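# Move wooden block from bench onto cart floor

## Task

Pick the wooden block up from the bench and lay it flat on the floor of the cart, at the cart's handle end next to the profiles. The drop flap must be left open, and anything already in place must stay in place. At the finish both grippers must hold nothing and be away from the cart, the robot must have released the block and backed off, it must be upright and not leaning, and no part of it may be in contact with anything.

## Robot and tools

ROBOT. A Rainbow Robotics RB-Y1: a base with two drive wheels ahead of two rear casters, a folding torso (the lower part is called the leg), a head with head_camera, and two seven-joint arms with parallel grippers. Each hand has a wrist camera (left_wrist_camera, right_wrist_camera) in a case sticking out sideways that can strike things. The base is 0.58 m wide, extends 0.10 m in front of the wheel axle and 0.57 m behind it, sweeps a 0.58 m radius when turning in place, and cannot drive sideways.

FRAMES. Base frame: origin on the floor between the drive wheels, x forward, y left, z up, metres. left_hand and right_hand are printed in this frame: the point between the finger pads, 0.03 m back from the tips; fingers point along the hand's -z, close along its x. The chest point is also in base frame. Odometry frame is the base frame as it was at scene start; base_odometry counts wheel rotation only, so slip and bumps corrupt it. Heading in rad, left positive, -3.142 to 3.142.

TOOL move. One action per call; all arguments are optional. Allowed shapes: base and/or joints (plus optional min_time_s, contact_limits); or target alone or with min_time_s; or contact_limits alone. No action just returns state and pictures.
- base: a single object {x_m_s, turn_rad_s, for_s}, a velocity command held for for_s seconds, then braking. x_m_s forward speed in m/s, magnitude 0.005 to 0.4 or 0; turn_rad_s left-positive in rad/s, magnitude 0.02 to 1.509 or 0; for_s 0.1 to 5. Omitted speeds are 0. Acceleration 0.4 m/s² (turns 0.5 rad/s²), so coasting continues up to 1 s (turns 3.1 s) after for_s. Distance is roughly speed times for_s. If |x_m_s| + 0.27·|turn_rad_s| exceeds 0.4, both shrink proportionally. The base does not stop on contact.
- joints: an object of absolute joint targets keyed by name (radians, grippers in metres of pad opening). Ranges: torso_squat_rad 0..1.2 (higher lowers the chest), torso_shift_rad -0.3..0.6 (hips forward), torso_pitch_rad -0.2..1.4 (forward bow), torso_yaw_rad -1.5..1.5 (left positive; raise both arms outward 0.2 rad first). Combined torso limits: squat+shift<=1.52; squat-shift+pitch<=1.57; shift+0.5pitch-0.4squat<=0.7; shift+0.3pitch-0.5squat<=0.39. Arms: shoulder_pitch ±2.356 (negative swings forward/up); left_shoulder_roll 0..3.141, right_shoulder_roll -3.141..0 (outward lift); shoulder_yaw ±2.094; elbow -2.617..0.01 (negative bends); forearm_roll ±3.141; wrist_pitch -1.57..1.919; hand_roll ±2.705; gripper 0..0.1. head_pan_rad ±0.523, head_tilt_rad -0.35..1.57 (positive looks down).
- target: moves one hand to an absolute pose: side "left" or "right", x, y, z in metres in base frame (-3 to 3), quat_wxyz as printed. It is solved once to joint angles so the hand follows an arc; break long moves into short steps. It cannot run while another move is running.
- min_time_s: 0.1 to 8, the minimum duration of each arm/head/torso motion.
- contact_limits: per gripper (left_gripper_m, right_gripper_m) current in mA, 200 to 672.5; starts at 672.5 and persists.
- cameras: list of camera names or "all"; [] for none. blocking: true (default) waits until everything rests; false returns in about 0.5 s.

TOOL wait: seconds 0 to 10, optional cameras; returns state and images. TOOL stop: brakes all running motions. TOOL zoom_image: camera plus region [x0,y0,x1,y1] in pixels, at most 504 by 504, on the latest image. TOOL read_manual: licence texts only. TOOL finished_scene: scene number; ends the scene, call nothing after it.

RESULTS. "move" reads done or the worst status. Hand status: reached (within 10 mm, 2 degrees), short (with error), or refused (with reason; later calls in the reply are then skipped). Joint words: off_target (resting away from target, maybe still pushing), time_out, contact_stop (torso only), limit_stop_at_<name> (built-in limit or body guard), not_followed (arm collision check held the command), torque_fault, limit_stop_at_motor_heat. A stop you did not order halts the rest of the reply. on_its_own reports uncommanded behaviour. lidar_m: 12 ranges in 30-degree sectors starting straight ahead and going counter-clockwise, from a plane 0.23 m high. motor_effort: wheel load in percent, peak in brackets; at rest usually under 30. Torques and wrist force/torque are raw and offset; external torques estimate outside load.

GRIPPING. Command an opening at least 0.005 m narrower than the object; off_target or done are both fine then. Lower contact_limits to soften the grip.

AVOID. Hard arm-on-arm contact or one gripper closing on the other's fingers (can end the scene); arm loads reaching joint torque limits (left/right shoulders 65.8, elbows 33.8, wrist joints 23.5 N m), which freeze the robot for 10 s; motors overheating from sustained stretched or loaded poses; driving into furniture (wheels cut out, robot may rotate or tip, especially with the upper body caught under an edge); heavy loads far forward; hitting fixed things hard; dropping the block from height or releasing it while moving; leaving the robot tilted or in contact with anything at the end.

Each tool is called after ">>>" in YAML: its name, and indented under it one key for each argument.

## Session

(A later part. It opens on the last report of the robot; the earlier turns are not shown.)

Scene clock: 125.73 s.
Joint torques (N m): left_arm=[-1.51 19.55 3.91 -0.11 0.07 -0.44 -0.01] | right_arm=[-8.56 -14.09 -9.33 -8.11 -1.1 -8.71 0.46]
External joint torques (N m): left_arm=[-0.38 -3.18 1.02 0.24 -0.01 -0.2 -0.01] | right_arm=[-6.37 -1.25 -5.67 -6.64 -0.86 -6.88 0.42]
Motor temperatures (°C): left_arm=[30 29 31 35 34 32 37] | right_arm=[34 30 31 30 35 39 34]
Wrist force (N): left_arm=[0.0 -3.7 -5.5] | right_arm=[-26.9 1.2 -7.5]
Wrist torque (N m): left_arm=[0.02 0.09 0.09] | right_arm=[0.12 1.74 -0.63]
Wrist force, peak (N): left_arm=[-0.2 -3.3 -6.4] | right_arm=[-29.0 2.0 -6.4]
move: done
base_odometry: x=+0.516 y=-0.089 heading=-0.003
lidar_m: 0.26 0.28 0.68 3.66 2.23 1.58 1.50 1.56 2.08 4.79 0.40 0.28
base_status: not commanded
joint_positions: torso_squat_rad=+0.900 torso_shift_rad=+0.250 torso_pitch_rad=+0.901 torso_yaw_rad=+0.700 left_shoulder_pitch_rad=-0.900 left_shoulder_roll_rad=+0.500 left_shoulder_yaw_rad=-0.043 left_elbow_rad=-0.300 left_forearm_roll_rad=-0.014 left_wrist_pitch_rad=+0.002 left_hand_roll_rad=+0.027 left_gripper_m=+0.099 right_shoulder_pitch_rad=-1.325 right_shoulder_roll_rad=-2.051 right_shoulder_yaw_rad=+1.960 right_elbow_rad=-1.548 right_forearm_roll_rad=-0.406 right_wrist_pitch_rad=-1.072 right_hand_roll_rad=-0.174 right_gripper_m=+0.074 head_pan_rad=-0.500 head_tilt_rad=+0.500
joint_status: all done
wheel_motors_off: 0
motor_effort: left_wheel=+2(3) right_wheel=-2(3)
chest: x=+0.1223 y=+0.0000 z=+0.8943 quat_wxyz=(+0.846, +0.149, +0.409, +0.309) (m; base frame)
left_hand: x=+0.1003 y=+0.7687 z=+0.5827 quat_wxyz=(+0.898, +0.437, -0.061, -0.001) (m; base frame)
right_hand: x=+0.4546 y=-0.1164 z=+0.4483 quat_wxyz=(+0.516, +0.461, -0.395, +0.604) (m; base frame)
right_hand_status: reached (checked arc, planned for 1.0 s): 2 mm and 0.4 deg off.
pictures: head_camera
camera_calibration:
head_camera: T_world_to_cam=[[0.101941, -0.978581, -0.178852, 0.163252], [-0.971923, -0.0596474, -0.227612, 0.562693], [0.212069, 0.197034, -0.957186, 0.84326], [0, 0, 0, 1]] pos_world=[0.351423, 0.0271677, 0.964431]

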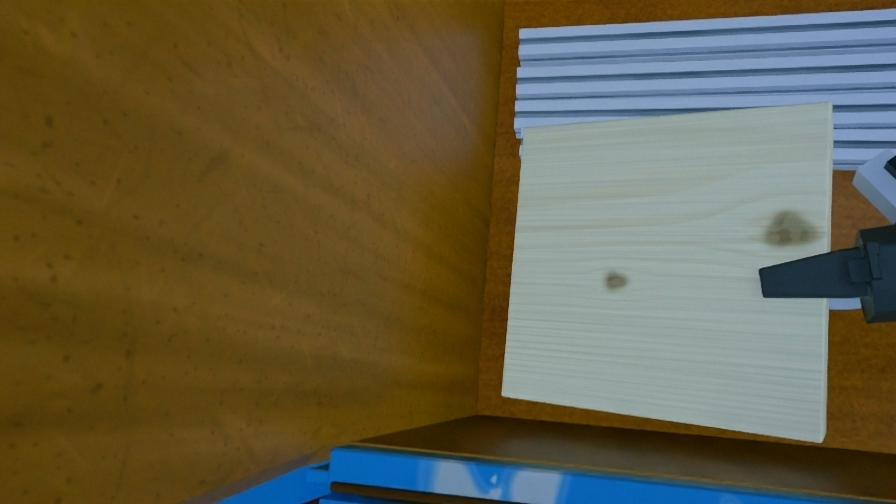

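>>> move:
  target: {"side": "right", "x": 0.455, "y": -0.11, "z": 0.425, "quat_wxyz": [0.4991, 0.4732, -0.383, 0.6167]}
  min_time_s: 1
  cameras: []

>>> move:
  target: {"side": "right", "x": 0.455, "y": -0.11, "z": 0.408, "quat_wxyz": [0.4991, 0.4732, -0.383, 0.6167]}
  min_time_s: 1
  cameras: ["head_camera"]

>>> zoom_image:
  camera: "head_camera"
  region: [440, 80, 896, 504]

Scene clock: 130.27 s.
Joint torques (N m): left_arm=[-1.28 19.97 3.73 -0.17 0.01 -0.42 -0.07] | right_arm=[-6.8 -11.01 -7.06 -6.52 -1.29 -8.89 0.34]
External joint torques (N m): left_arm=[-0.14 -2.77 0.84 0.17 -0.07 -0.18 -0.08] | right_arm=[-3.63 1.6 -3.58 -5.45 -1.01 -7.05 0.3]
Motor temperatures (°C): left_arm=[30 29 31 35 34 32 37] | right_arm=[34 30 31 30 35 40 34]
Wrist force (N): left_arm=[0.7 -3.6 -5.1] | right_arm=[-26.9 0.7 -7.2]
Wrist torque (N m): left_arm=[0.00 0.20 0.05] | right_arm=[0.07 1.75 -0.63]
Wrist force, peak (N): left_arm=[0.3 -4.3 -6.4] | right_arm=[-28.0 0.7 -7.4]
move: done
base_odometry: x=+0.516 y=-0.089 heading=-0.003
lidar_m: 0.26 0.27 0.69 3.64 2.22 1.58 1.50 1.57 2.10 4.79 0.40 0.28
base_status: not commanded
joint_positions: torso_squat_rad=+0.900 torso_shift_rad=+0.250 torso_pitch_rad=+0.901 torso_yaw_rad=+0.700 left_shoulder_pitch_rad=-0.900 left_shoulder_roll_rad=+0.500 left_shoulder_yaw_rad=-0.043 left_elbow_rad=-0.300 left_forearm_roll_rad=-0.014 left_wrist_pitch_rad=+0.002 left_hand_roll_rad=+0.027 left_gripper_m=+0.099 right_shoulder_pitch_rad=-1.316 right_shoulder_roll_rad=-1.940 right_shoulder_yaw_rad=+1.973 right_elbow_rad=-1.407 right_forearm_roll_rad=-0.393 right_wrist_pitch_rad=-1.124 right_hand_roll_rad=-0.187 right_gripper_m=+0.074 head_pan_rad=-0.500 head_tilt_rad=+0.500
joint_status: all done
wheel_motors_off: 0
motor_effort: left_wheel=+2(3) right_wheel=-2(5)
chest: x=+0.1223 y=+0.0000 z=+0.8943 quat_wxyz=(+0.846, +0.149, +0.409, +0.309) (m; base frame)
left_hand: x=+0.1003 y=+0.7687 z=+0.5827 quat_wxyz=(+0.898, +0.437, -0.061, -0.001) (m; base frame)
right_hand: x=+0.4549 y=-0.1109 z=+0.4241 quat_wxyz=(+0.500, +0.472, -0.382, +0.618) (m; base frame)
right_hand_status: reached (checked arc, planned for 1.0 s): 1 mm and 0.3 deg off.
pictures: none
No camera images: "cameras" was empty.

Scene clock: 131.60 s.
Joint torques (N m): left_arm=[-1.17 19.72 3.94 -0.16 0.08 -0.44 0.04] | right_arm=[-7.14 -10.78 -6.35 -5.61 -1.47 -8.99 0.91]
External joint torques (N m): left_arm=[-0.04 -3.01 1.05 0.18 0 -0.2 0.04] | right_arm=[-3.65 1.85 -3.21 -4.82 -1.24 -7.15 0.86]
Motor temperatures (°C): left_arm=[30 29 31 35 34 32 37] | right_arm=[34 30 31 30 35 40 34]
Wrist force (N): left_arm=[0.6 -3.3 -5.8] | right_arm=[-26.9 0.5 -6.6]
Wrist torque (N m): left_arm=[0.01 0.15 0.05] | right_arm=[0.06 1.79 -0.62]
Wrist force, peak (N): left_arm=[0.3 -3.7 -6.4] | right_arm=[-27.8 1.0 -7.0]
move: done
base_odometry: x=+0.516 y=-0.089 heading=-0.003
lidar_m: 0.26 0.28 0.68 3.64 2.24 1.58 1.50 1.55 2.09 4.79 0.41 0.28
base_status: not commanded
joint_positions: torso_squat_rad=+0.900 torso_shift_rad=+0.250 torso_pitch_rad=+0.901 torso_yaw_rad=+0.700 left_shoulder_pitch_rad=-0.900 left_shoulder_roll_rad=+0.500 left_shoulder_yaw_rad=-0.043 left_elbow_rad=-0.300 left_forearm_roll_rad=-0.014 left_wrist_pitch_rad=+0.002 left_hand_roll_rad=+0.027 left_gripper_m=+0.099 right_shoulder_pitch_rad=-1.296 right_shoulder_roll_rad=-1.877 right_shoulder_yaw_rad=+1.996 right_elbow_rad=-1.328 right_forearm_roll_rad=-0.436 right_wrist_pitch_rad=-1.154 right_hand_roll_rad=-0.158 right_gripper_m=+0.074 head_pan_rad=-0.500 head_tilt_rad=+0.500
joint_status: all done
wheel_motors_off: 0
motor_effort: left_wheel=+2(3) right_wheel=-3(3)
chest: x=+0.1223 y=+0.0000 z=+0.8943 quat_wxyz=(+0.846, +0.149, +0.409, +0.309) (m; base frame)
left_hand: x=+0.1003 y=+0.7687 z=+0.5827 quat_wxyz=(+0.898, +0.437, -0.061, -0.001) (m; base frame)
right_hand: x=+0.4546 y=-0.1109 z=+0.4080 quat_wxyz=(+0.501, +0.470, -0.380, +0.620) (m; base frame)
right_hand_status: reached (checked arc, planned for 1.0 s): 1 mm and 0.6 deg off.
pictures: head_camera
camera_calibration:
head_camera: T_world_to_cam=[[0.101922, -0.978582, -0.178857, 0.163263], [-0.971925, -0.0596285, -0.227608, 0.562689], [0.212068, 0.197033, -0.957186, 0.843261], [0, 0, 0, 1]] pos_world=[0.351423, 0.0271677, 0.964431]

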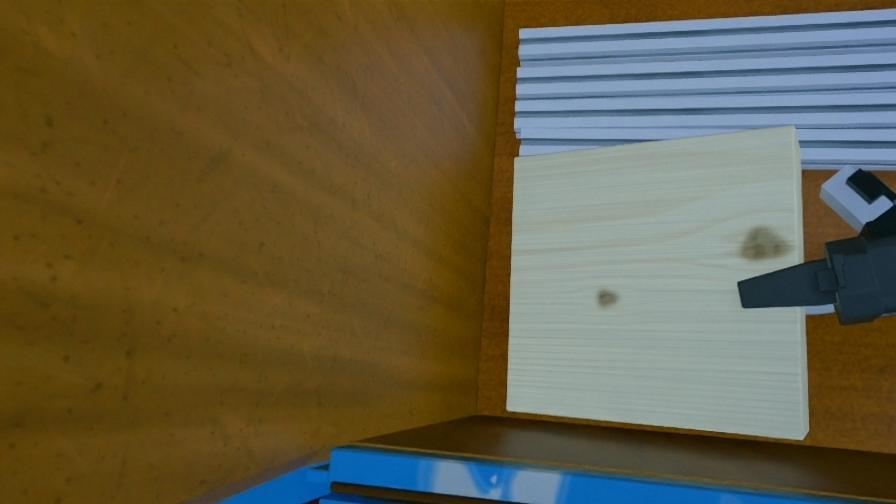

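Scaled by 1.105 from the camera's 896x504 image, which has a finer 1280x720 frame.

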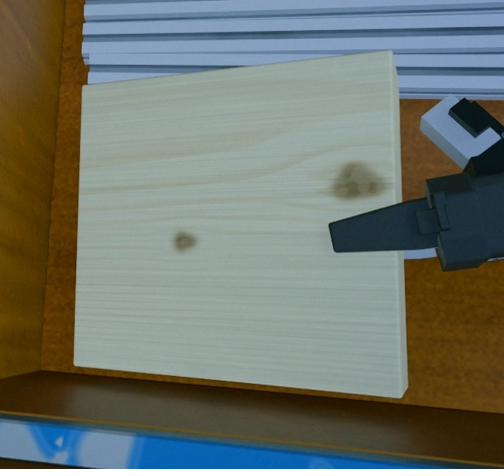

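>>> move:
  target: {"side": "right", "x": 0.459, "y": -0.11, "z": 0.388, "quat_wxyz": [0.5027, 0.4709, -0.3859, 0.6139]}
  min_time_s: 1
  cameras: []

>>> move:
  target: {"side": "right", "x": 0.459, "y": -0.11, "z": 0.374, "quat_wxyz": [0.5027, 0.4709, -0.3859, 0.6139]}
  min_time_s: 1
  cameras: ["head_camera"]

Scene clock: 137.30 s.
Joint torques (N m): left_arm=[-1.33 19.72 4 -0.22 0 -0.4 -0.04] | right_arm=[-5.71 -10.02 -4.15 -2.3 -0.65 -5.06 1.14]
External joint torques (N m): left_arm=[-0.2 -3.01 1.11 0.13 -0.09 -0.16 -0.04] | right_arm=[-1.73 2.73 -1.49 -2.08 -0.44 -3.21 1.1]
Motor temperatures (°C): left_arm=[30 29 31 35 34 32 37] | right_arm=[34 30 31 30 35 40 34]
Wrist force (N): left_arm=[0.4 -3.1 -5.5] | right_arm=[-18.9 -1.0 -0.7]
Wrist torque (N m): left_arm=[-0.09 0.16 0.09] | right_arm=[0.16 0.05 -1.15]
Wrist force, peak (N): left_arm=[0.2 -4.4 -6.2] | right_arm=[-28.2 0.5 -6.4]
move: done
base_odometry: x=+0.516 y=-0.089 heading=-0.003
lidar_m: 0.26 0.28 0.67 3.65 2.22 1.58 1.50 1.56 2.09 4.78 0.40 0.28
base_status: not commanded
joint_positions: torso_squat_rad=+0.900 torso_shift_rad=+0.250 torso_pitch_rad=+0.901 torso_yaw_rad=+0.700 left_shoulder_pitch_rad=-0.900 left_shoulder_roll_rad=+0.500 left_shoulder_yaw_rad=-0.043 left_elbow_rad=-0.300 left_forearm_roll_rad=-0.014 left_wrist_pitch_rad=+0.002 left_hand_roll_rad=+0.027 left_gripper_m=+0.099 right_shoulder_pitch_rad=-1.254 right_shoulder_roll_rad=-1.778 right_shoulder_yaw_rad=+2.021 right_elbow_rad=-1.186 right_forearm_roll_rad=-0.517 right_wrist_pitch_rad=-1.228 right_hand_roll_rad=-0.132 right_gripper_m=+0.074 head_pan_rad=-0.500 head_tilt_rad=+0.500
joint_status: all done
wheel_motors_off: 0
motor_effort: left_wheel=+1(3) right_wheel=+0(3)
chest: x=+0.1223 y=+0.0000 z=+0.8943 quat_wxyz=(+0.846, +0.149, +0.409, +0.309) (m; base frame)
left_hand: x=+0.1003 y=+0.7687 z=+0.5827 quat_wxyz=(+0.898, +0.437, -0.062, -0.001) (m; base frame)
right_hand: x=+0.4591 y=-0.1106 z=+0.3878 quat_wxyz=(+0.503, +0.470, -0.385, +0.615) (m; base frame)
right_hand_status: reached (checked arc, planned for 1.0 s): 1 mm and 0.2 deg off.
pictures: none
No camera images: "cameras" was empty.

Scene clock: 138.63 s.
Joint torques (N m): left_arm=[-1.39 20.25 3.85 -0.29 0.05 -0.49 -0.01] | right_arm=[-1.39 -8.44 0.27 2.25 1.32 2.38 2.26]
External joint torques (N m): left_arm=[-0.23 -2.48 0.96 0.07 -0.03 -0.24 -0.01] | right_arm=[2.87 4.36 2.62 2.09 1.53 4.23 2.22]
Motor temperatures (°C): left_arm=[30 29 31 35 34 32 37] | right_arm=[34 30 31 30 35 40 34]
Wrist force (N): left_arm=[0.0 -3.5 -5.6] | right_arm=[-2.7 -4.5 12.0]
Wrist torque (N m): left_arm=[0.00 0.09 0.06] | right_arm=[-0.01 -3.56 -2.16]
Wrist force, peak (N): left_arm=[0.9 -3.9 -6.2] | right_arm=[-20.7 -0.7 -1.5]
move: done
base_odometry: x=+0.516 y=-0.089 heading=-0.003
lidar_m: 0.26 0.28 0.67 3.65 2.23 1.59 1.49 1.58 2.09 4.81 0.41 0.29
base_status: not commanded
joint_positions: torso_squat_rad=+0.900 torso_shift_rad=+0.250 torso_pitch_rad=+0.900 torso_yaw_rad=+0.700 left_shoulder_pitch_rad=-0.900 left_shoulder_roll_rad=+0.500 left_shoulder_yaw_rad=-0.043 left_elbow_rad=-0.300 left_forearm_roll_rad=-0.014 left_wrist_pitch_rad=+0.002 left_hand_roll_rad=+0.027 left_gripper_m=+0.099 right_shoulder_pitch_rad=-1.217 right_shoulder_roll_rad=-1.710 right_shoulder_yaw_rad=+2.031 right_elbow_rad=-1.087 right_forearm_roll_rad=-0.563 right_wrist_pitch_rad=-1.278 right_hand_roll_rad=-0.122 right_gripper_m=+0.074 head_pan_rad=-0.500 head_tilt_rad=+0.500
joint_status: all done
wheel_motors_off: 0
motor_effort: left_wheel=+0(2) right_wheel=-3(3)
chest: x=+0.1221 y=+0.0000 z=+0.8944 quat_wxyz=(+0.846, +0.149, +0.409, +0.309) (m; base frame)
left_hand: x=+0.1003 y=+0.7687 z=+0.5828 quat_wxyz=(+0.898, +0.437, -0.062, -0.001) (m; base frame)
right_hand: x=+0.4598 y=-0.1100 z=+0.3750 quat_wxyz=(+0.503, +0.470, -0.387, +0.614) (m; base frame)
right_hand_status: reached (checked arc, planned for 1.0 s): 1 mm and 0.1 deg off.
pictures: head_camera
camera_calibration:
head_camera: T_world_to_cam=[[0.101932, -0.978607, -0.178713, 0.163195], [-0.971794, -0.0595506, -0.228191, 0.563075], [0.212667, 0.196932, -0.957074, 0.843274], [0, 0, 0, 1]] pos_world=[0.351222, 0.0271682, 0.964729]

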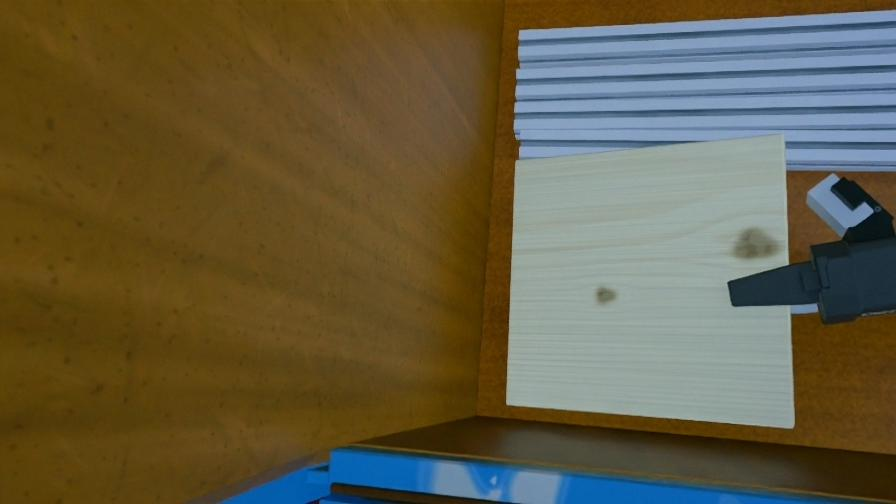

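>>> move:
  joints: {"right_gripper_m": 0.084}
  cameras: []

>>> move:
  joints: {"right_gripper_m": 0.1}
  cameras: ["head_camera", "right_wrist_camera"]

Scene clock: 141.03 s.
Joint torques (N m): left_arm=[-1.04 19.81 3.72 -0.3 -0.07 -0.53 0.06] | right_arm=[-4.4 -12.07 -2.23 0.03 -0.35 -3.81 0.4]
External joint torques (N m): left_arm=[0.11 -2.92 0.83 0.05 -0.16 -0.28 0.06] | right_arm=[-0.15 0.73 0.11 -0.13 -0.14 -1.96 0.36]
Motor temperatures (°C): left_arm=[30 29 31 35 34 32 37] | right_arm=[34 30 31 30 35 39 34]
Wrist force (N): left_arm=[0.4 -2.8 -5.4] | right_arm=[-15.6 0.8 -3.2]
Wrist torque (N m): left_arm=[-0.08 0.19 0.09] | right_arm=[-0.16 -0.55 -0.20]
Wrist force, peak (N): left_arm=[0.0 -3.7 -6.4] | right_arm=[-18.0 0.6 -1.5]
move: done
base_odometry: x=+0.516 y=-0.089 heading=-0.003
lidar_m: 0.26 0.27 0.68 3.65 2.23 1.58 1.51 1.56 2.08 4.80 0.41 0.28
base_status: not commanded
joint_positions: torso_squat_rad=+0.900 torso_shift_rad=+0.250 torso_pitch_rad=+0.900 torso_yaw_rad=+0.700 left_shoulder_pitch_rad=-0.900 left_shoulder_roll_rad=+0.500 left_shoulder_yaw_rad=-0.043 left_elbow_rad=-0.300 left_forearm_roll_rad=-0.014 left_wrist_pitch_rad=+0.002 left_hand_roll_rad=+0.027 left_gripper_m=+0.099 right_shoulder_pitch_rad=-1.217 right_shoulder_roll_rad=-1.709 right_shoulder_yaw_rad=+2.032 right_elbow_rad=-1.086 right_forearm_roll_rad=-0.563 right_wrist_pitch_rad=-1.276 right_hand_roll_rad=-0.121 right_gripper_m=+0.084 head_pan_rad=-0.500 head_tilt_rad=+0.500
joint_status: all done
wheel_motors_off: 0
motor_effort: left_wheel=+2(4) right_wheel=-3(5)
chest: x=+0.1222 y=+0.0000 z=+0.8944 quat_wxyz=(+0.846, +0.149, +0.409, +0.309) (m; base frame)
left_hand: x=+0.1003 y=+0.7687 z=+0.5828 quat_wxyz=(+0.898, +0.437, -0.062, -0.001) (m; base frame)
right_hand: x=+0.4591 y=-0.1101 z=+0.3741 quat_wxyz=(+0.503, +0.470, -0.386, +0.614) (m; base frame)
pictures: none
No camera images: "cameras" was empty.

Scene clock: 141.67 s.
Joint torques (N m): left_arm=[-1.09 20.01 4.23 -0.25 0.05 -0.53 -0.07] | right_arm=[-4.47 -13.4 -2.16 -0.02 -0.43 -3.73 0.44]
External joint torques (N m): left_arm=[0.06 -2.72 1.34 0.1 -0.03 -0.29 -0.08] | right_arm=[-0.23 -0.61 0.18 -0.18 -0.22 -1.88 0.39]
Motor temperatures (°C): left_arm=[30 29 31 35 34 32 37] | right_arm=[34 30 31 30 35 39 34]
Wrist force (N): left_arm=[0.3 -3.1 -5.3] | right_arm=[-16.0 1.5 -5.7]
Wrist torque (N m): left_arm=[-0.09 0.14 0.08] | right_arm=[-0.14 -0.68 -0.24]
Wrist force, peak (N): left_arm=[0.0 -3.9 -6.1] | right_arm=[-16.7 1.3 -5.5]
move: done
base_odometry: x=+0.516 y=-0.089 heading=-0.003
lidar_m: 0.25 0.28 0.66 3.65 2.23 1.58 1.49 1.57 2.08 4.78 0.40 0.27
base_status: not commanded
joint_positions: torso_squat_rad=+0.900 torso_shift_rad=+0.250 torso_pitch_rad=+0.900 torso_yaw_rad=+0.700 left_shoulder_pitch_rad=-0.900 left_shoulder_roll_rad=+0.500 left_shoulder_yaw_rad=-0.043 left_elbow_rad=-0.300 left_forearm_roll_rad=-0.014 left_wrist_pitch_rad=+0.002 left_hand_roll_rad=+0.027 left_gripper_m=+0.099 right_shoulder_pitch_rad=-1.217 right_shoulder_roll_rad=-1.709 right_shoulder_yaw_rad=+2.032 right_elbow_rad=-1.086 right_forearm_roll_rad=-0.563 right_wrist_pitch_rad=-1.276 right_hand_roll_rad=-0.121 right_gripper_m=+0.099 head_pan_rad=-0.500 head_tilt_rad=+0.500
joint_status: all done
wheel_motors_off: 0
motor_effort: left_wheel=+2(3) right_wheel=-1(3)
chest: x=+0.1222 y=+0.0000 z=+0.8944 quat_wxyz=(+0.846, +0.149, +0.409, +0.309) (m; base frame)
left_hand: x=+0.1003 y=+0.7687 z=+0.5828 quat_wxyz=(+0.898, +0.437, -0.062, -0.001) (m; base frame)
right_hand: x=+0.4590 y=-0.1100 z=+0.3741 quat_wxyz=(+0.503, +0.470, -0.386, +0.614) (m; base frame)
pictures: head_camera, right_wrist_camera
camera_calibration:
head_camera: T_world_to_cam=[[0.102001, -0.978579, -0.178827, 0.163253], [-0.97185, -0.059648, -0.227925, 0.562917], [0.212376, 0.197042, -0.957116, 0.843297], [0, 0, 0, 1]] pos_world=[0.351323, 0.0271677, 0.96463]
right_wrist_camera: T_world_to_cam=[[0.0751843, -0.223824, -0.971725, 0.303127], [-0.746222, -0.659019, 0.0940597, 0.261933], [-0.661438, 0.718051, -0.21657, 0.535812], [0, 0, 0, 1]] pos_world=[0.527077, -0.144275, 0.38596]

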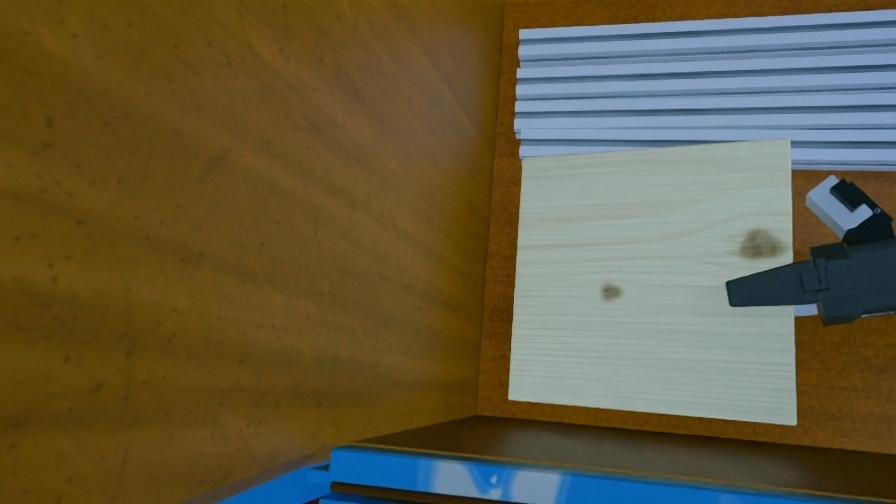

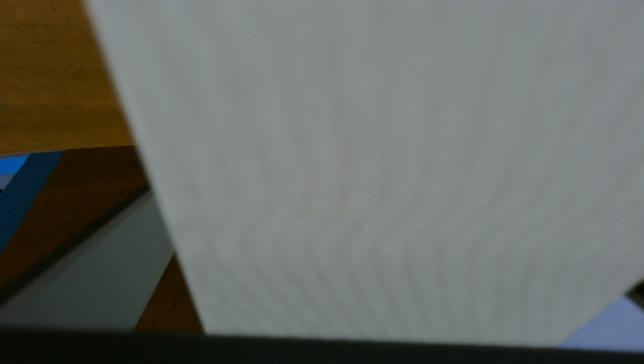

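>>> move:
  target: {"side": "right", "x": 0.453, "y": -0.11, "z": 0.358, "quat_wxyz": [0.5027, 0.4709, -0.3859, 0.6139]}
  min_time_s: 1
  cameras: ["head_camera"]

>>> move:
  target: {"side": "right", "x": 0.452, "y": -0.11, "z": 0.346, "quat_wxyz": [0.5027, 0.4709, -0.3859, 0.6139]}
  min_time_s: 1
  cameras: ["head_camera", "right_wrist_camera"]

Scene clock: 145.67 s.
Joint torques (N m): left_arm=[-1.23 19.77 3.81 -0.21 -0.02 -0.41 -0.08] | right_arm=[-5 -10.47 -2.36 -0.77 -0.79 -4.38 0.39]
External joint torques (N m): left_arm=[-0.08 -2.96 0.92 0.14 -0.1 -0.17 -0.09] | right_arm=[-0.72 2.37 -0.46 -1.26 -0.61 -2.52 0.34]
Motor temperatures (°C): left_arm=[30 29 31 35 34 32 37] | right_arm=[34 30 31 30 35 39 34]
Wrist force (N): left_arm=[0.2 -3.8 -6.3] | right_arm=[-16.6 1.2 0.4]
Wrist torque (N m): left_arm=[-0.02 0.18 0.10] | right_arm=[-0.21 -0.42 -0.21]
Wrist force, peak (N): left_arm=[0.2 -3.8 -6.3] | right_arm=[-16.7 2.1 -5.7]
move: done
base_odometry: x=+0.516 y=-0.089 heading=-0.003
lidar_m: 0.26 0.28 0.68 3.67 2.22 1.58 1.51 1.56 2.07 4.78 0.40 0.28
base_status: not commanded
joint_positions: torso_squat_rad=+0.900 torso_shift_rad=+0.250 torso_pitch_rad=+0.900 torso_yaw_rad=+0.700 left_shoulder_pitch_rad=-0.900 left_shoulder_roll_rad=+0.500 left_shoulder_yaw_rad=-0.043 left_elbow_rad=-0.300 left_forearm_roll_rad=-0.014 left_wrist_pitch_rad=+0.002 left_hand_roll_rad=+0.027 left_gripper_m=+0.099 right_shoulder_pitch_rad=-1.161 right_shoulder_roll_rad=-1.634 right_shoulder_yaw_rad=+2.041 right_elbow_rad=-0.986 right_forearm_roll_rad=-0.619 right_wrist_pitch_rad=-1.323 right_hand_roll_rad=-0.100 right_gripper_m=+0.099 head_pan_rad=-0.500 head_tilt_rad=+0.500
joint_status: all done
wheel_motors_off: 0
motor_effort: left_wheel=+2(2) right_wheel=-2(3)
chest: x=+0.1222 y=+0.0000 z=+0.8944 quat_wxyz=(+0.846, +0.149, +0.409, +0.309) (m; base frame)
left_hand: x=+0.1003 y=+0.7687 z=+0.5828 quat_wxyz=(+0.898, +0.437, -0.062, -0.001) (m; base frame)
right_hand: x=+0.4531 y=-0.1105 z=+0.3579 quat_wxyz=(+0.503, +0.470, -0.385, +0.614) (m; base frame)
right_hand_status: reached (checked arc, planned for 1.0 s): 1 mm and 0.1 deg off.
pictures: head_camera
camera_calibration:
head_camera: T_world_to_cam=[[0.101906, -0.978585, -0.178848, 0.163306], [-0.97186, -0.0595529, -0.227906, 0.562899], [0.212374, 0.19704, -0.957117, 0.843298], [0, 0, 0, 1]] pos_world=[0.351322, 0.0271679, 0.96463]

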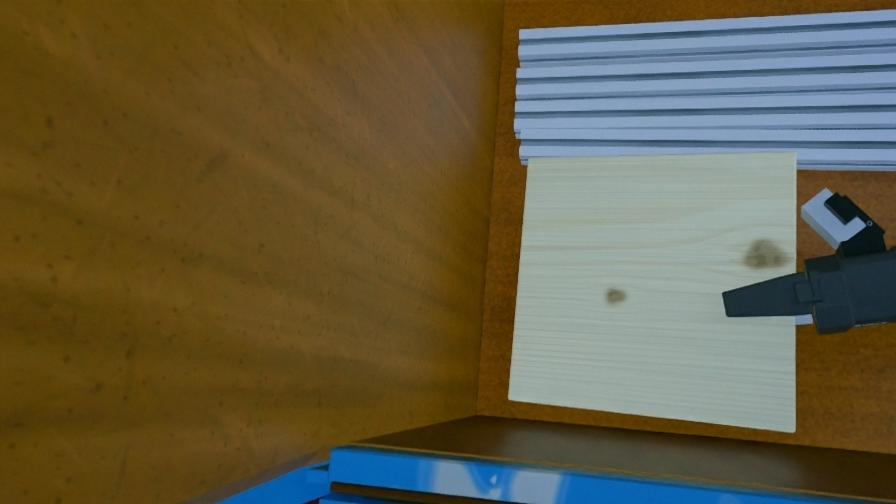

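Scene clock: 147.00 s.
Joint torques (N m): left_arm=[-0.95 19.67 4.13 -0.11 0.04 -0.57 -0.07] | right_arm=[-5.77 -10.48 -2.49 -0.26 -0.87 -4.45 -0.11]
External joint torques (N m): left_arm=[0.19 -3.07 1.24 0.24 -0.04 -0.33 -0.07] | right_arm=[-1.39 2.34 -0.85 -1.14 -0.66 -2.59 -0.16]
Motor temperatures (°C): left_arm=[30 29 31 35 34 32 37] | right_arm=[34 30 31 30 35 39 34]
Wrist force (N): left_arm=[0.0 -3.0 -5.9] | right_arm=[-17.5 1.4 0.8]
Wrist torque (N m): left_arm=[0.00 0.16 0.08] | right_arm=[-0.20 -0.40 -0.27]
Wrist force, peak (N): left_arm=[0.2 -4.4 -5.9] | right_arm=[-18.4 1.7 0.3]
move: done
base_odometry: x=+0.516 y=-0.089 heading=-0.003
lidar_m: 0.26 0.28 0.67 3.65 2.23 1.58 1.50 1.57 2.08 4.80 0.40 0.28
base_status: not commanded
joint_positions: torso_squat_rad=+0.900 torso_shift_rad=+0.250 torso_pitch_rad=+0.900 torso_yaw_rad=+0.700 left_shoulder_pitch_rad=-0.900 left_shoulder_roll_rad=+0.500 left_shoulder_yaw_rad=-0.043 left_elbow_rad=-0.300 left_forearm_roll_rad=-0.014 left_wrist_pitch_rad=+0.002 left_hand_roll_rad=+0.027 left_gripper_m=+0.099 right_shoulder_pitch_rad=-1.117 right_shoulder_roll_rad=-1.569 right_shoulder_yaw_rad=+2.042 right_elbow_rad=-0.881 right_forearm_roll_rad=-0.657 right_wrist_pitch_rad=-1.369 right_hand_roll_rad=-0.105 right_gripper_m=+0.099 head_pan_rad=-0.500 head_tilt_rad=+0.500
joint_status: all done
wheel_motors_off: 0
motor_effort: left_wheel=+1(2) right_wheel=-1(4)
chest: x=+0.1222 y=+0.0000 z=+0.8944 quat_wxyz=(+0.846, +0.149, +0.409, +0.309) (m; base frame)
left_hand: x=+0.1003 y=+0.7687 z=+0.5828 quat_wxyz=(+0.898, +0.437, -0.062, -0.001) (m; base frame)
right_hand: x=+0.4521 y=-0.1104 z=+0.3459 quat_wxyz=(+0.503, +0.470, -0.385, +0.614) (m; base frame)
right_hand_status: reached (checked arc, planned for 1.0 s): 0 mm and 0.1 deg off.
pictures: head_camera, right_wrist_camera
camera_calibration:
head_camera: T_world_to_cam=[[0.101906, -0.978585, -0.178848, 0.163306], [-0.97186, -0.0595529, -0.227906, 0.562899], [0.212374, 0.19704, -0.957117, 0.843298], [0, 0, 0, 1]] pos_world=[0.351322, 0.0271679, 0.96463]
right_wrist_camera: T_world_to_cam=[[0.0754721, -0.22512, -0.971404, 0.275695], [-0.74635, -0.658785, 0.0946846, 0.259048], [-0.661261, 0.717861, -0.217738, 0.525731], [0, 0, 0, 1]] pos_world=[0.520178, -0.14468, 0.357755]

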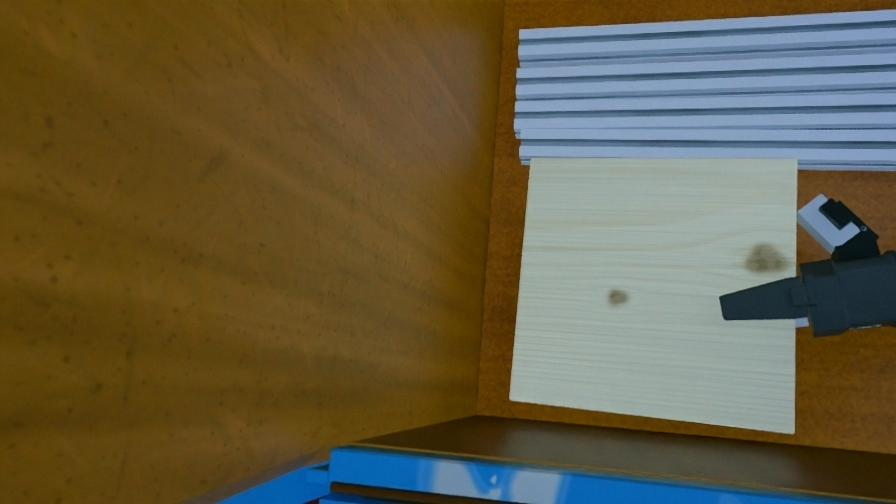

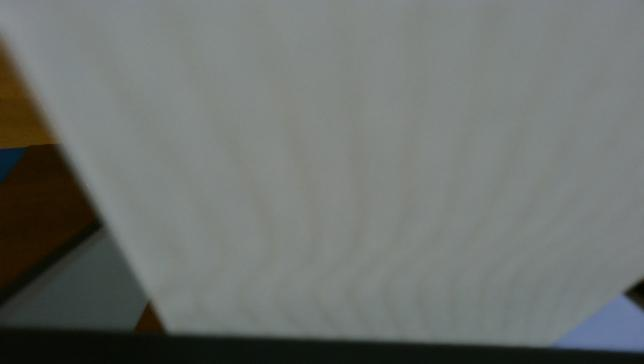

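>>> move:
  target: {"side": "right", "x": 0.452, "y": -0.112, "z": 0.338, "quat_wxyz": [0.5027, 0.4709, -0.3859, 0.6139]}
  min_time_s: 1
  cameras: []

Scene clock: 149.07 s.
Joint torques (N m): left_arm=[-1.35 19.47 3.81 -0.32 0 -0.41 0.01] | right_arm=[-0.14 -8.93 -1.32 4.43 -0.41 3.74 0.07]
External joint torques (N m): left_arm=[-0.17 -3.26 0.92 0.04 -0.08 -0.16 0.01] | right_arm=[4.26 3.91 0.16 3.25 -0.18 5.59 0.02]
Motor temperatures (°C): left_arm=[30 29 31 35 34 32 37] | right_arm=[34 30 31 30 35 39 34]
Wrist force (N): left_arm=[0.5 -3.5 -5.7] | right_arm=[16.1 1.6 10.4]
Wrist torque (N m): left_arm=[-0.01 0.13 0.08] | right_arm=[-0.06 -0.64 -0.29]
Wrist force, peak (N): left_arm=[-0.3 -3.8 -6.4] | right_arm=[18.7 2.5 11.4]
move: done
base_odometry: x=+0.516 y=-0.089 heading=-0.003
lidar_m: 0.25 0.26 0.68 3.65 2.23 1.57 1.50 1.57 2.08 4.79 0.39 0.28
base_status: not commanded
joint_positions: torso_squat_rad=+0.900 torso_shift_rad=+0.250 torso_pitch_rad=+0.899 torso_yaw_rad=+0.700 left_shoulder_pitch_rad=-0.900 left_shoulder_roll_rad=+0.500 left_shoulder_yaw_rad=-0.043 left_elbow_rad=-0.300 left_forearm_roll_rad=-0.014 left_wrist_pitch_rad=+0.002 left_hand_roll_rad=+0.027 left_gripper_m=+0.099 right_shoulder_pitch_rad=-1.088 right_shoulder_roll_rad=-1.529 right_shoulder_yaw_rad=+2.041 right_elbow_rad=-0.809 right_forearm_roll_rad=-0.681 right_wrist_pitch_rad=-1.402 right_hand_roll_rad=-0.112 right_gripper_m=+0.099 head_pan_rad=-0.500 head_tilt_rad=+0.500
joint_status: all done
wheel_motors_off: 0
motor_effort: left_wheel=+2(2) right_wheel=-2(3)
chest: x=+0.1218 y=+0.0000 z=+0.8946 quat_wxyz=(+0.846, +0.149, +0.408, +0.309) (m; base frame)
left_hand: x=+0.1003 y=+0.7687 z=+0.5830 quat_wxyz=(+0.898, +0.437, -0.062, -0.001) (m; base frame)
right_hand: x=+0.4524 y=-0.1118 z=+0.3398 quat_wxyz=(+0.503, +0.469, -0.386, +0.615) (m; base frame)
right_hand_status: reached (checked arc, planned for 1.0 s): 2 mm and 0.3 deg off.
pictures: none
No camera images: "cameras" was empty.

>>> move:
  target: {"side": "right", "x": 0.457, "y": -0.14, "z": 0.341, "quat_wxyz": [0.5027, 0.4709, -0.3859, 0.6139]}
  min_time_s: 1.2
  cameras: []

>>> move:
  target: {"side": "right", "x": 0.466, "y": -0.19, "z": 0.345, "quat_wxyz": [0.5027, 0.4709, -0.3859, 0.6139]}
  min_time_s: 1.5
  cameras: ["head_camera"]

Scene clock: 152.40 s.
Joint torques (N m): left_arm=[-0.95 19.87 3.45 -0.37 0.06 -0.6 -0.04] | right_arm=[-1.26 -13.5 1.14 2.97 -0.2 -2.13 -0.26]
External joint torques (N m): left_arm=[0.22 -2.86 0.56 -0.02 -0.02 -0.36 -0.04] | right_arm=[2.46 0.42 2.17 0.84 0.13 -0.28 -0.31]
Motor temperatures (°C): left_arm=[30 29 31 35 34 32 37] | right_arm=[34 30 31 30 35 39 34]
Wrist force (N): left_arm=[0.0 -3.5 -5.2] | right_arm=[-8.5 -0.9 -2.9]
Wrist torque (N m): left_arm=[-0.02 0.16 0.08] | right_arm=[-0.26 -0.49 -0.05]
Wrist force, peak (N): left_arm=[0.1 -4.2 -6.2] | right_arm=[16.8 1.2 10.8]
move: done
base_odometry: x=+0.516 y=-0.089 heading=-0.003
lidar_m: 0.25 0.27 0.68 3.65 2.23 1.58 1.50 1.56 2.10 4.79 0.41 0.28
base_status: not commanded
joint_positions: torso_squat_rad=+0.900 torso_shift_rad=+0.250 torso_pitch_rad=+0.900 torso_yaw_rad=+0.700 left_shoulder_pitch_rad=-0.900 left_shoulder_roll_rad=+0.500 left_shoulder_yaw_rad=-0.043 left_elbow_rad=-0.300 left_forearm_roll_rad=-0.014 left_wrist_pitch_rad=+0.002 left_hand_roll_rad=+0.027 left_gripper_m=+0.099 right_shoulder_pitch_rad=-1.012 right_shoulder_roll_rad=-1.500 right_shoulder_yaw_rad=+2.042 right_elbow_rad=-0.653 right_forearm_roll_rad=-0.721 right_wrist_pitch_rad=-1.528 right_hand_roll_rad=-0.144 right_gripper_m=+0.099 head_pan_rad=-0.500 head_tilt_rad=+0.500
joint_status: all done
wheel_motors_off: 0
motor_effort: left_wheel=+2(3) right_wheel=-2(4)
chest: x=+0.1220 y=+0.0000 z=+0.8945 quat_wxyz=(+0.846, +0.149, +0.409, +0.309) (m; base frame)
left_hand: x=+0.1002 y=+0.7688 z=+0.5829 quat_wxyz=(+0.898, +0.437, -0.062, -0.001) (m; base frame)
right_hand: x=+0.4571 y=-0.1395 z=+0.3411 quat_wxyz=(+0.503, +0.470, -0.386, +0.614) (m; base frame)
right_hand_status: reached (checked arc, planned for 1.2 s): 1 mm and 0.2 deg off.
pictures: none
No camera images: "cameras" was empty.

Scene clock: 154.27 s.
Joint torques (N m): left_arm=[-1.16 19.89 4.01 -0.4 0.05 -0.49 -0.06] | right_arm=[-0.97 -15.71 -3.36 2.41 -1.19 -1.81 -0.1]
External joint torques (N m): left_arm=[-0.01 -2.84 1.12 -0.05 -0.04 -0.25 -0.06] | right_arm=[-0.01 0.31 -1.03 0.38 -0.46 -0.1 -0.15]
Motor temperatures (°C): left_arm=[30 29 31 35 34 32 37] | right_arm=[34 30 31 30 35 38 34]
Wrist force (N): left_arm=[0.4 -3.2 -5.7] | right_arm=[-6.4 1.9 0.3]
Wrist torque (N m): left_arm=[0.01 0.19 0.10] | right_arm=[-0.29 -0.34 -0.12]
Wrist force, peak (N): left_arm=[-0.6 -3.6 -6.4] | right_arm=[37.3 -8.4 8.9]
move: short
base_odometry: x=+0.516 y=-0.089 heading=-0.003
lidar_m: 0.26 0.27 0.69 3.64 2.23 1.57 1.50 1.57 2.08 4.79 0.41 0.28
base_status: not commanded
joint_positions: torso_squat_rad=+0.900 torso_shift_rad=+0.250 torso_pitch_rad=+0.900 torso_yaw_rad=+0.700 left_shoulder_pitch_rad=-0.900 left_shoulder_roll_rad=+0.500 left_shoulder_yaw_rad=-0.043 left_elbow_rad=-0.300 left_forearm_roll_rad=-0.014 left_wrist_pitch_rad=+0.002 left_hand_roll_rad=+0.027 left_gripper_m=+0.099 right_shoulder_pitch_rad=-0.456 right_shoulder_roll_rad=-1.476 right_shoulder_yaw_rad=+0.847 right_elbow_rad=-0.478 right_forearm_roll_rad=-0.014 right_wrist_pitch_rad=-1.570 right_hand_roll_rad=-0.359 right_gripper_m=+0.099 head_pan_rad=-0.500 head_tilt_rad=+0.500
joint_status: all done
wheel_motors_off: 0
motor_effort: left_wheel=+1(4) right_wheel=+0(6)
chest: x=+0.1221 y=+0.0001 z=+0.8944 quat_wxyz=(+0.846, +0.149, +0.409, +0.309) (m; base frame)
left_hand: x=+0.1003 y=+0.7688 z=+0.5828 quat_wxyz=(+0.898, +0.437, -0.062, -0.001) (m; base frame)
right_hand: x=+0.4657 y=-0.1898 z=+0.3452 quat_wxyz=(+0.518, +0.448, -0.378, +0.623) (m; base frame)
right_hand_status: short (checked arc, as near as the solve gets, planned for 1.5 s): 0 mm and 3.5 deg off. The place is met; only the turn is off.
pictures: head_camera
camera_calibration:
head_camera: T_world_to_cam=[[0.102027, -0.978601, -0.178692, 0.163141], [-0.971783, -0.0596457, -0.22821, 0.563093], [0.212668, 0.196933, -0.957073, 0.843272], [0, 0, 0, 1]] pos_world=[0.351222, 0.0271679, 0.964729]

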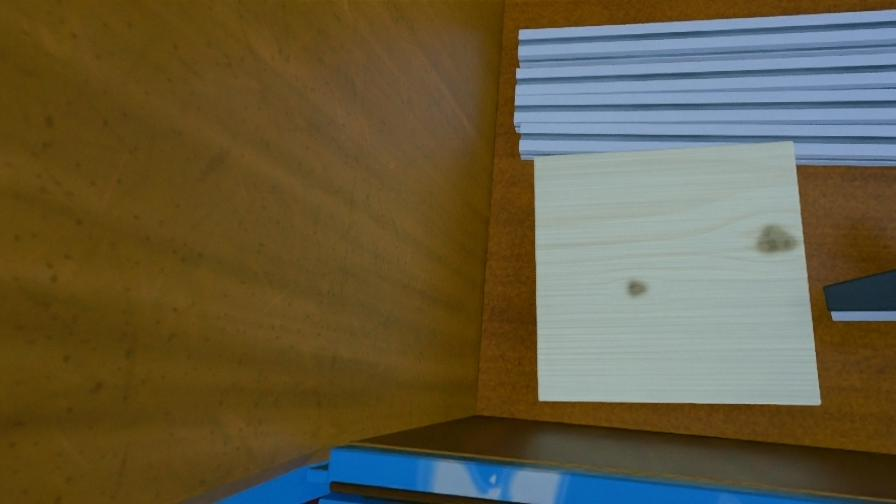

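>>> move:
  target: {"side": "right", "x": 0.46, "y": -0.23, "z": 0.42, "quat_wxyz": [0.5027, 0.4709, -0.3859, 0.6139]}
  min_time_s: 1.5
  cameras: ["head_camera", "right_wrist_camera"]

>>> zoom_image:
  camera: "head_camera"
  region: [480, 80, 896, 440]

Scene clock: 158.10 s.
Joint torques (N m): left_arm=[-1.29 20.02 4.05 -0.22 -0.1 -0.47 -0.04] | right_arm=[1.21 -15.83 -2.91 2.14 -0.49 -1.9 0.13]
External joint torques (N m): left_arm=[-0.13 -2.71 1.16 0.14 -0.18 -0.22 -0.05] | right_arm=[1.52 -1.56 -1.56 -0.09 -0.13 -0.07 0.08]
Motor temperatures (°C): left_arm=[30 29 31 35 34 32 37] | right_arm=[34 30 31 30 35 38 34]
Wrist force (N): left_arm=[0.1 -3.1 -5.7] | right_arm=[-6.2 1.7 0.3]
Wrist torque (N m): left_arm=[-0.07 0.12 0.10] | right_arm=[-0.27 -0.27 -0.10]
Wrist force, peak (N): left_arm=[0.3 -4.3 -6.1] | right_arm=[-7.2 2.1 -0.8]
move: done
base_odometry: x=+0.516 y=-0.089 heading=-0.003
lidar_m: 0.26 0.27 0.69 3.64 2.22 1.58 1.50 1.57 2.09 4.80 0.39 0.29
base_status: not commanded
joint_positions: torso_squat_rad=+0.900 torso_shift_rad=+0.250 torso_pitch_rad=+0.900 torso_yaw_rad=+0.700 left_shoulder_pitch_rad=-0.900 left_shoulder_roll_rad=+0.500 left_shoulder_yaw_rad=-0.043 left_elbow_rad=-0.300 left_forearm_roll_rad=-0.014 left_wrist_pitch_rad=+0.002 left_hand_roll_rad=+0.027 left_gripper_m=+0.099 right_shoulder_pitch_rad=+0.064 right_shoulder_roll_rad=-1.842 right_shoulder_yaw_rad=+0.800 right_elbow_rad=-0.931 right_forearm_roll_rad=-0.449 right_wrist_pitch_rad=-1.570 right_hand_roll_rad=-0.160 right_gripper_m=+0.099 head_pan_rad=-0.500 head_tilt_rad=+0.500
joint_status: all done
wheel_motors_off: 0
motor_effort: left_wheel=+1(2) right_wheel=-1(2)
chest: x=+0.1221 y=+0.0001 z=+0.8944 quat_wxyz=(+0.846, +0.149, +0.409, +0.309) (m; base frame)
left_hand: x=+0.1003 y=+0.7688 z=+0.5828 quat_wxyz=(+0.898, +0.437, -0.062, -0.001) (m; base frame)
right_hand: x=+0.4599 y=-0.2297 z=+0.4200 quat_wxyz=(+0.506, +0.465, -0.383, +0.617) (m; base frame)
right_hand_status: reached (checked arc, planned for 1.5 s): 0 mm and 0.9 deg off.
pictures: head_camera, right_wrist_camera
camera_calibration:
head_camera: T_world_to_cam=[[0.102027, -0.978601, -0.178692, 0.163141], [-0.971783, -0.0596457, -0.22821, 0.563093], [0.212668, 0.196933, -0.957073, 0.843272], [0, 0, 0, 1]] pos_world=[0.351222, 0.0271679, 0.964729]
right_wrist_camera: T_world_to_cam=[[0.0775557, -0.237574, -0.968268, 0.315135], [-0.748644, -0.655263, 0.100811, 0.178446], [-0.65842, 0.71707, -0.228678, 0.635687], [0, 0, 0, 1]] pos_world=[0.527701, -0.264035, 0.432514]

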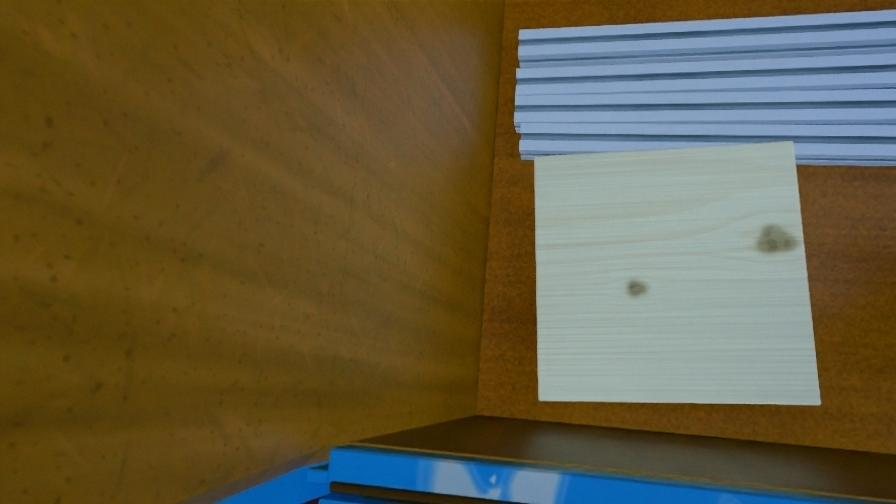

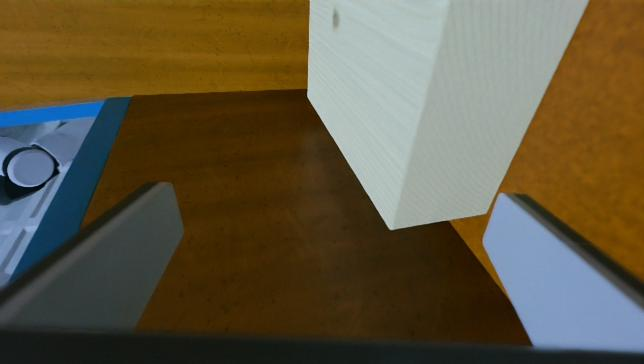

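Scaled by 1.212 from the camera's 896x504 image, which has a finer 1280x720 frame.

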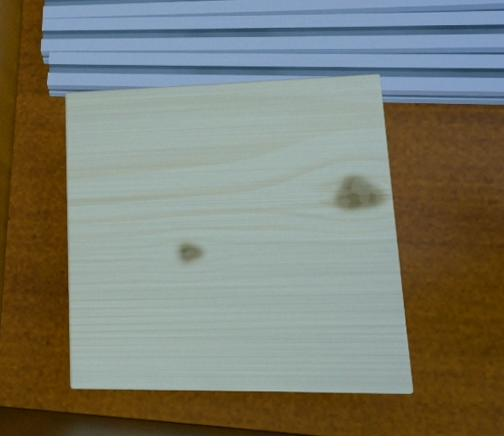

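>>> move:
  target: {"side": "right", "x": 0.46, "y": -0.23, "z": 0.6, "quat_wxyz": [0.561, 0.4305, -0.4305, 0.561]}
  min_time_s: 1.5
  cameras: []

>>> move:
  target: {"side": "right", "x": 0.46, "y": -0.25, "z": 0.75, "quat_wxyz": [0.561, 0.4305, -0.4305, 0.561]}
  min_time_s: 1.5
  cameras: ["head_camera"]

Scene clock: 168.63 s.
Joint torques (N m): left_arm=[-1.29 19.48 3.59 -0.2 0 -0.4 -0.08] | right_arm=[-1.59 -19.12 0.66 1.04 -0.13 -1.97 0.14]
External joint torques (N m): left_arm=[-0.13 -3.25 0.7 0.15 -0.08 -0.16 -0.09] | right_arm=[-1.3 -0.36 -0.1 -0.15 -0.21 -0.11 0.09]
Motor temperatures (°C): left_arm=[30 29 31 35 34 32 37] | right_arm=[34 30 31 30 35 38 34]
Wrist force (N): left_arm=[0.5 -3.0 -5.7] | right_arm=[-6.1 2.2 -0.1]
Wrist torque (N m): left_arm=[-0.02 0.23 0.06] | right_arm=[-0.33 -0.29 -0.11]
Wrist force, peak (N): left_arm=[0.5 -4.0 -6.5] | right_arm=[-6.8 2.3 -0.2]
move: done
base_odometry: x=+0.516 y=-0.089 heading=-0.003
lidar_m: 0.26 0.28 0.67 3.65 2.22 1.58 1.50 1.56 2.08 4.79 0.40 0.29
base_status: not commanded
joint_positions: torso_squat_rad=+0.900 torso_shift_rad=+0.250 torso_pitch_rad=+0.900 torso_yaw_rad=+0.700 left_shoulder_pitch_rad=-0.900 left_shoulder_roll_rad=+0.500 left_shoulder_yaw_rad=-0.043 left_elbow_rad=-0.300 left_forearm_roll_rad=-0.014 left_wrist_pitch_rad=+0.002 left_hand_roll_rad=+0.027 left_gripper_m=+0.099 right_shoulder_pitch_rad=-0.568 right_shoulder_roll_rad=-2.548 right_shoulder_yaw_rad=+1.718 right_elbow_rad=-1.791 right_forearm_roll_rad=-0.733 right_wrist_pitch_rad=-1.570 right_hand_roll_rad=+0.080 right_gripper_m=+0.099 head_pan_rad=-0.500 head_tilt_rad=+0.500
joint_status: all done
wheel_motors_off: 0
motor_effort: left_wheel=+1(2) right_wheel=-1(3)
chest: x=+0.1220 y=+0.0001 z=+0.8944 quat_wxyz=(+0.846, +0.149, +0.409, +0.309) (m; base frame)
left_hand: x=+0.1003 y=+0.7688 z=+0.5828 quat_wxyz=(+0.898, +0.437, -0.062, -0.001) (m; base frame)
right_hand: x=+0.4597 y=-0.2299 z=+0.5996 quat_wxyz=(+0.562, +0.429, -0.429, +0.563) (m; base frame)
right_hand_status: reached (checked arc, planned for 1.5 s): 1 mm and 0.4 deg off.
pictures: none
No camera images: "cameras" was empty.

Scene clock: 170.47 s.
Joint torques (N m): left_arm=[-1.05 19.87 3.87 -0.38 0.02 -0.42 -0.05] | right_arm=[3.93 -15.39 -6.45 3.23 -1.32 -1.4 0.02]
External joint torques (N m): left_arm=[0.11 -2.86 0.98 -0.03 -0.06 -0.18 -0.05] | right_arm=[-0.92 -0.79 -1.67 0.09 -0.18 0.11 -0.03]
Motor temperatures (°C): left_arm=[30 29 31 35 34 32 37] | right_arm=[34 30 31 30 35 38 34]
Wrist force (N): left_arm=[0.4 -3.2 -5.6] | right_arm=[-6.0 1.8 0.1]
Wrist torque (N m): left_arm=[0.01 0.17 0.11] | right_arm=[-0.26 -0.28 -0.10]
Wrist force, peak (N): left_arm=[0.1 -4.3 -6.1] | right_arm=[-6.8 2.2 0.4]
move: done
base_odometry: x=+0.516 y=-0.089 heading=-0.003
lidar_m: 0.25 0.28 0.67 3.64 2.24 1.57 1.50 1.56 2.09 4.79 0.42 0.29
base_status: not commanded
joint_positions: torso_squat_rad=+0.900 torso_shift_rad=+0.250 torso_pitch_rad=+0.900 torso_yaw_rad=+0.700 left_shoulder_pitch_rad=-0.900 left_shoulder_roll_rad=+0.500 left_shoulder_yaw_rad=-0.043 left_elbow_rad=-0.300 left_forearm_roll_rad=-0.014 left_wrist_pitch_rad=+0.002 left_hand_roll_rad=+0.027 left_gripper_m=+0.099 right_shoulder_pitch_rad=-1.205 right_shoulder_roll_rad=-3.095 right_shoulder_yaw_rad=+1.640 right_elbow_rad=-1.915 right_forearm_roll_rad=-0.315 right_wrist_pitch_rad=-1.570 right_hand_roll_rad=-0.619 right_gripper_m=+0.099 head_pan_rad=-0.500 head_tilt_rad=+0.500
joint_status: all done
wheel_motors_off: 0
motor_effort: left_wheel=+2(2) right_wheel=-1(4)
chest: x=+0.1220 y=+0.0001 z=+0.8944 quat_wxyz=(+0.846, +0.149, +0.409, +0.309) (m; base frame)
left_hand: x=+0.1003 y=+0.7688 z=+0.5828 quat_wxyz=(+0.898, +0.437, -0.062, -0.001) (m; base frame)
right_hand: x=+0.4602 y=-0.2501 z=+0.7498 quat_wxyz=(+0.563, +0.426, -0.431, +0.562) (m; base frame)
right_hand_status: reached (checked arc, planned for 1.5 s): 0 mm and 0.5 deg off.
pictures: head_camera
camera_calibration:
head_camera: T_world_to_cam=[[0.102027, -0.978601, -0.178692, 0.163152], [-0.971783, -0.0596457, -0.22821, 0.562996], [0.212668, 0.196933, -0.957073, 0.843294], [0, 0, 0, 1]] pos_world=[0.351122, 0.0271679, 0.964729]

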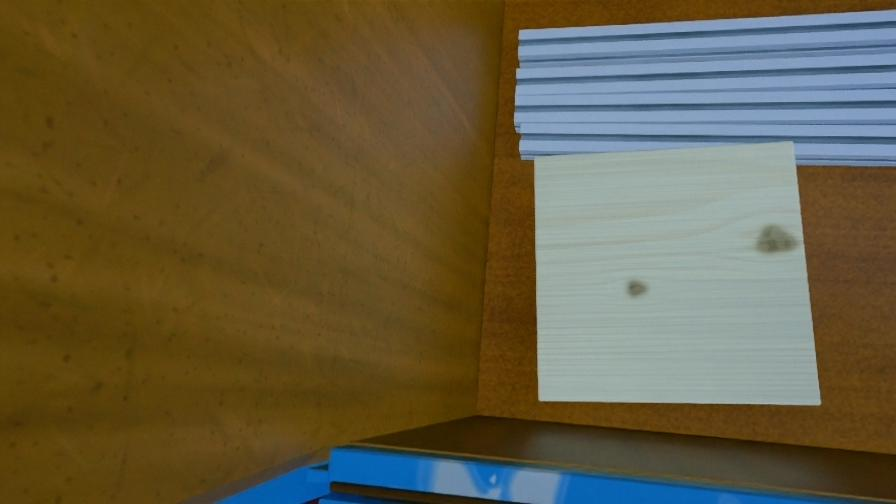

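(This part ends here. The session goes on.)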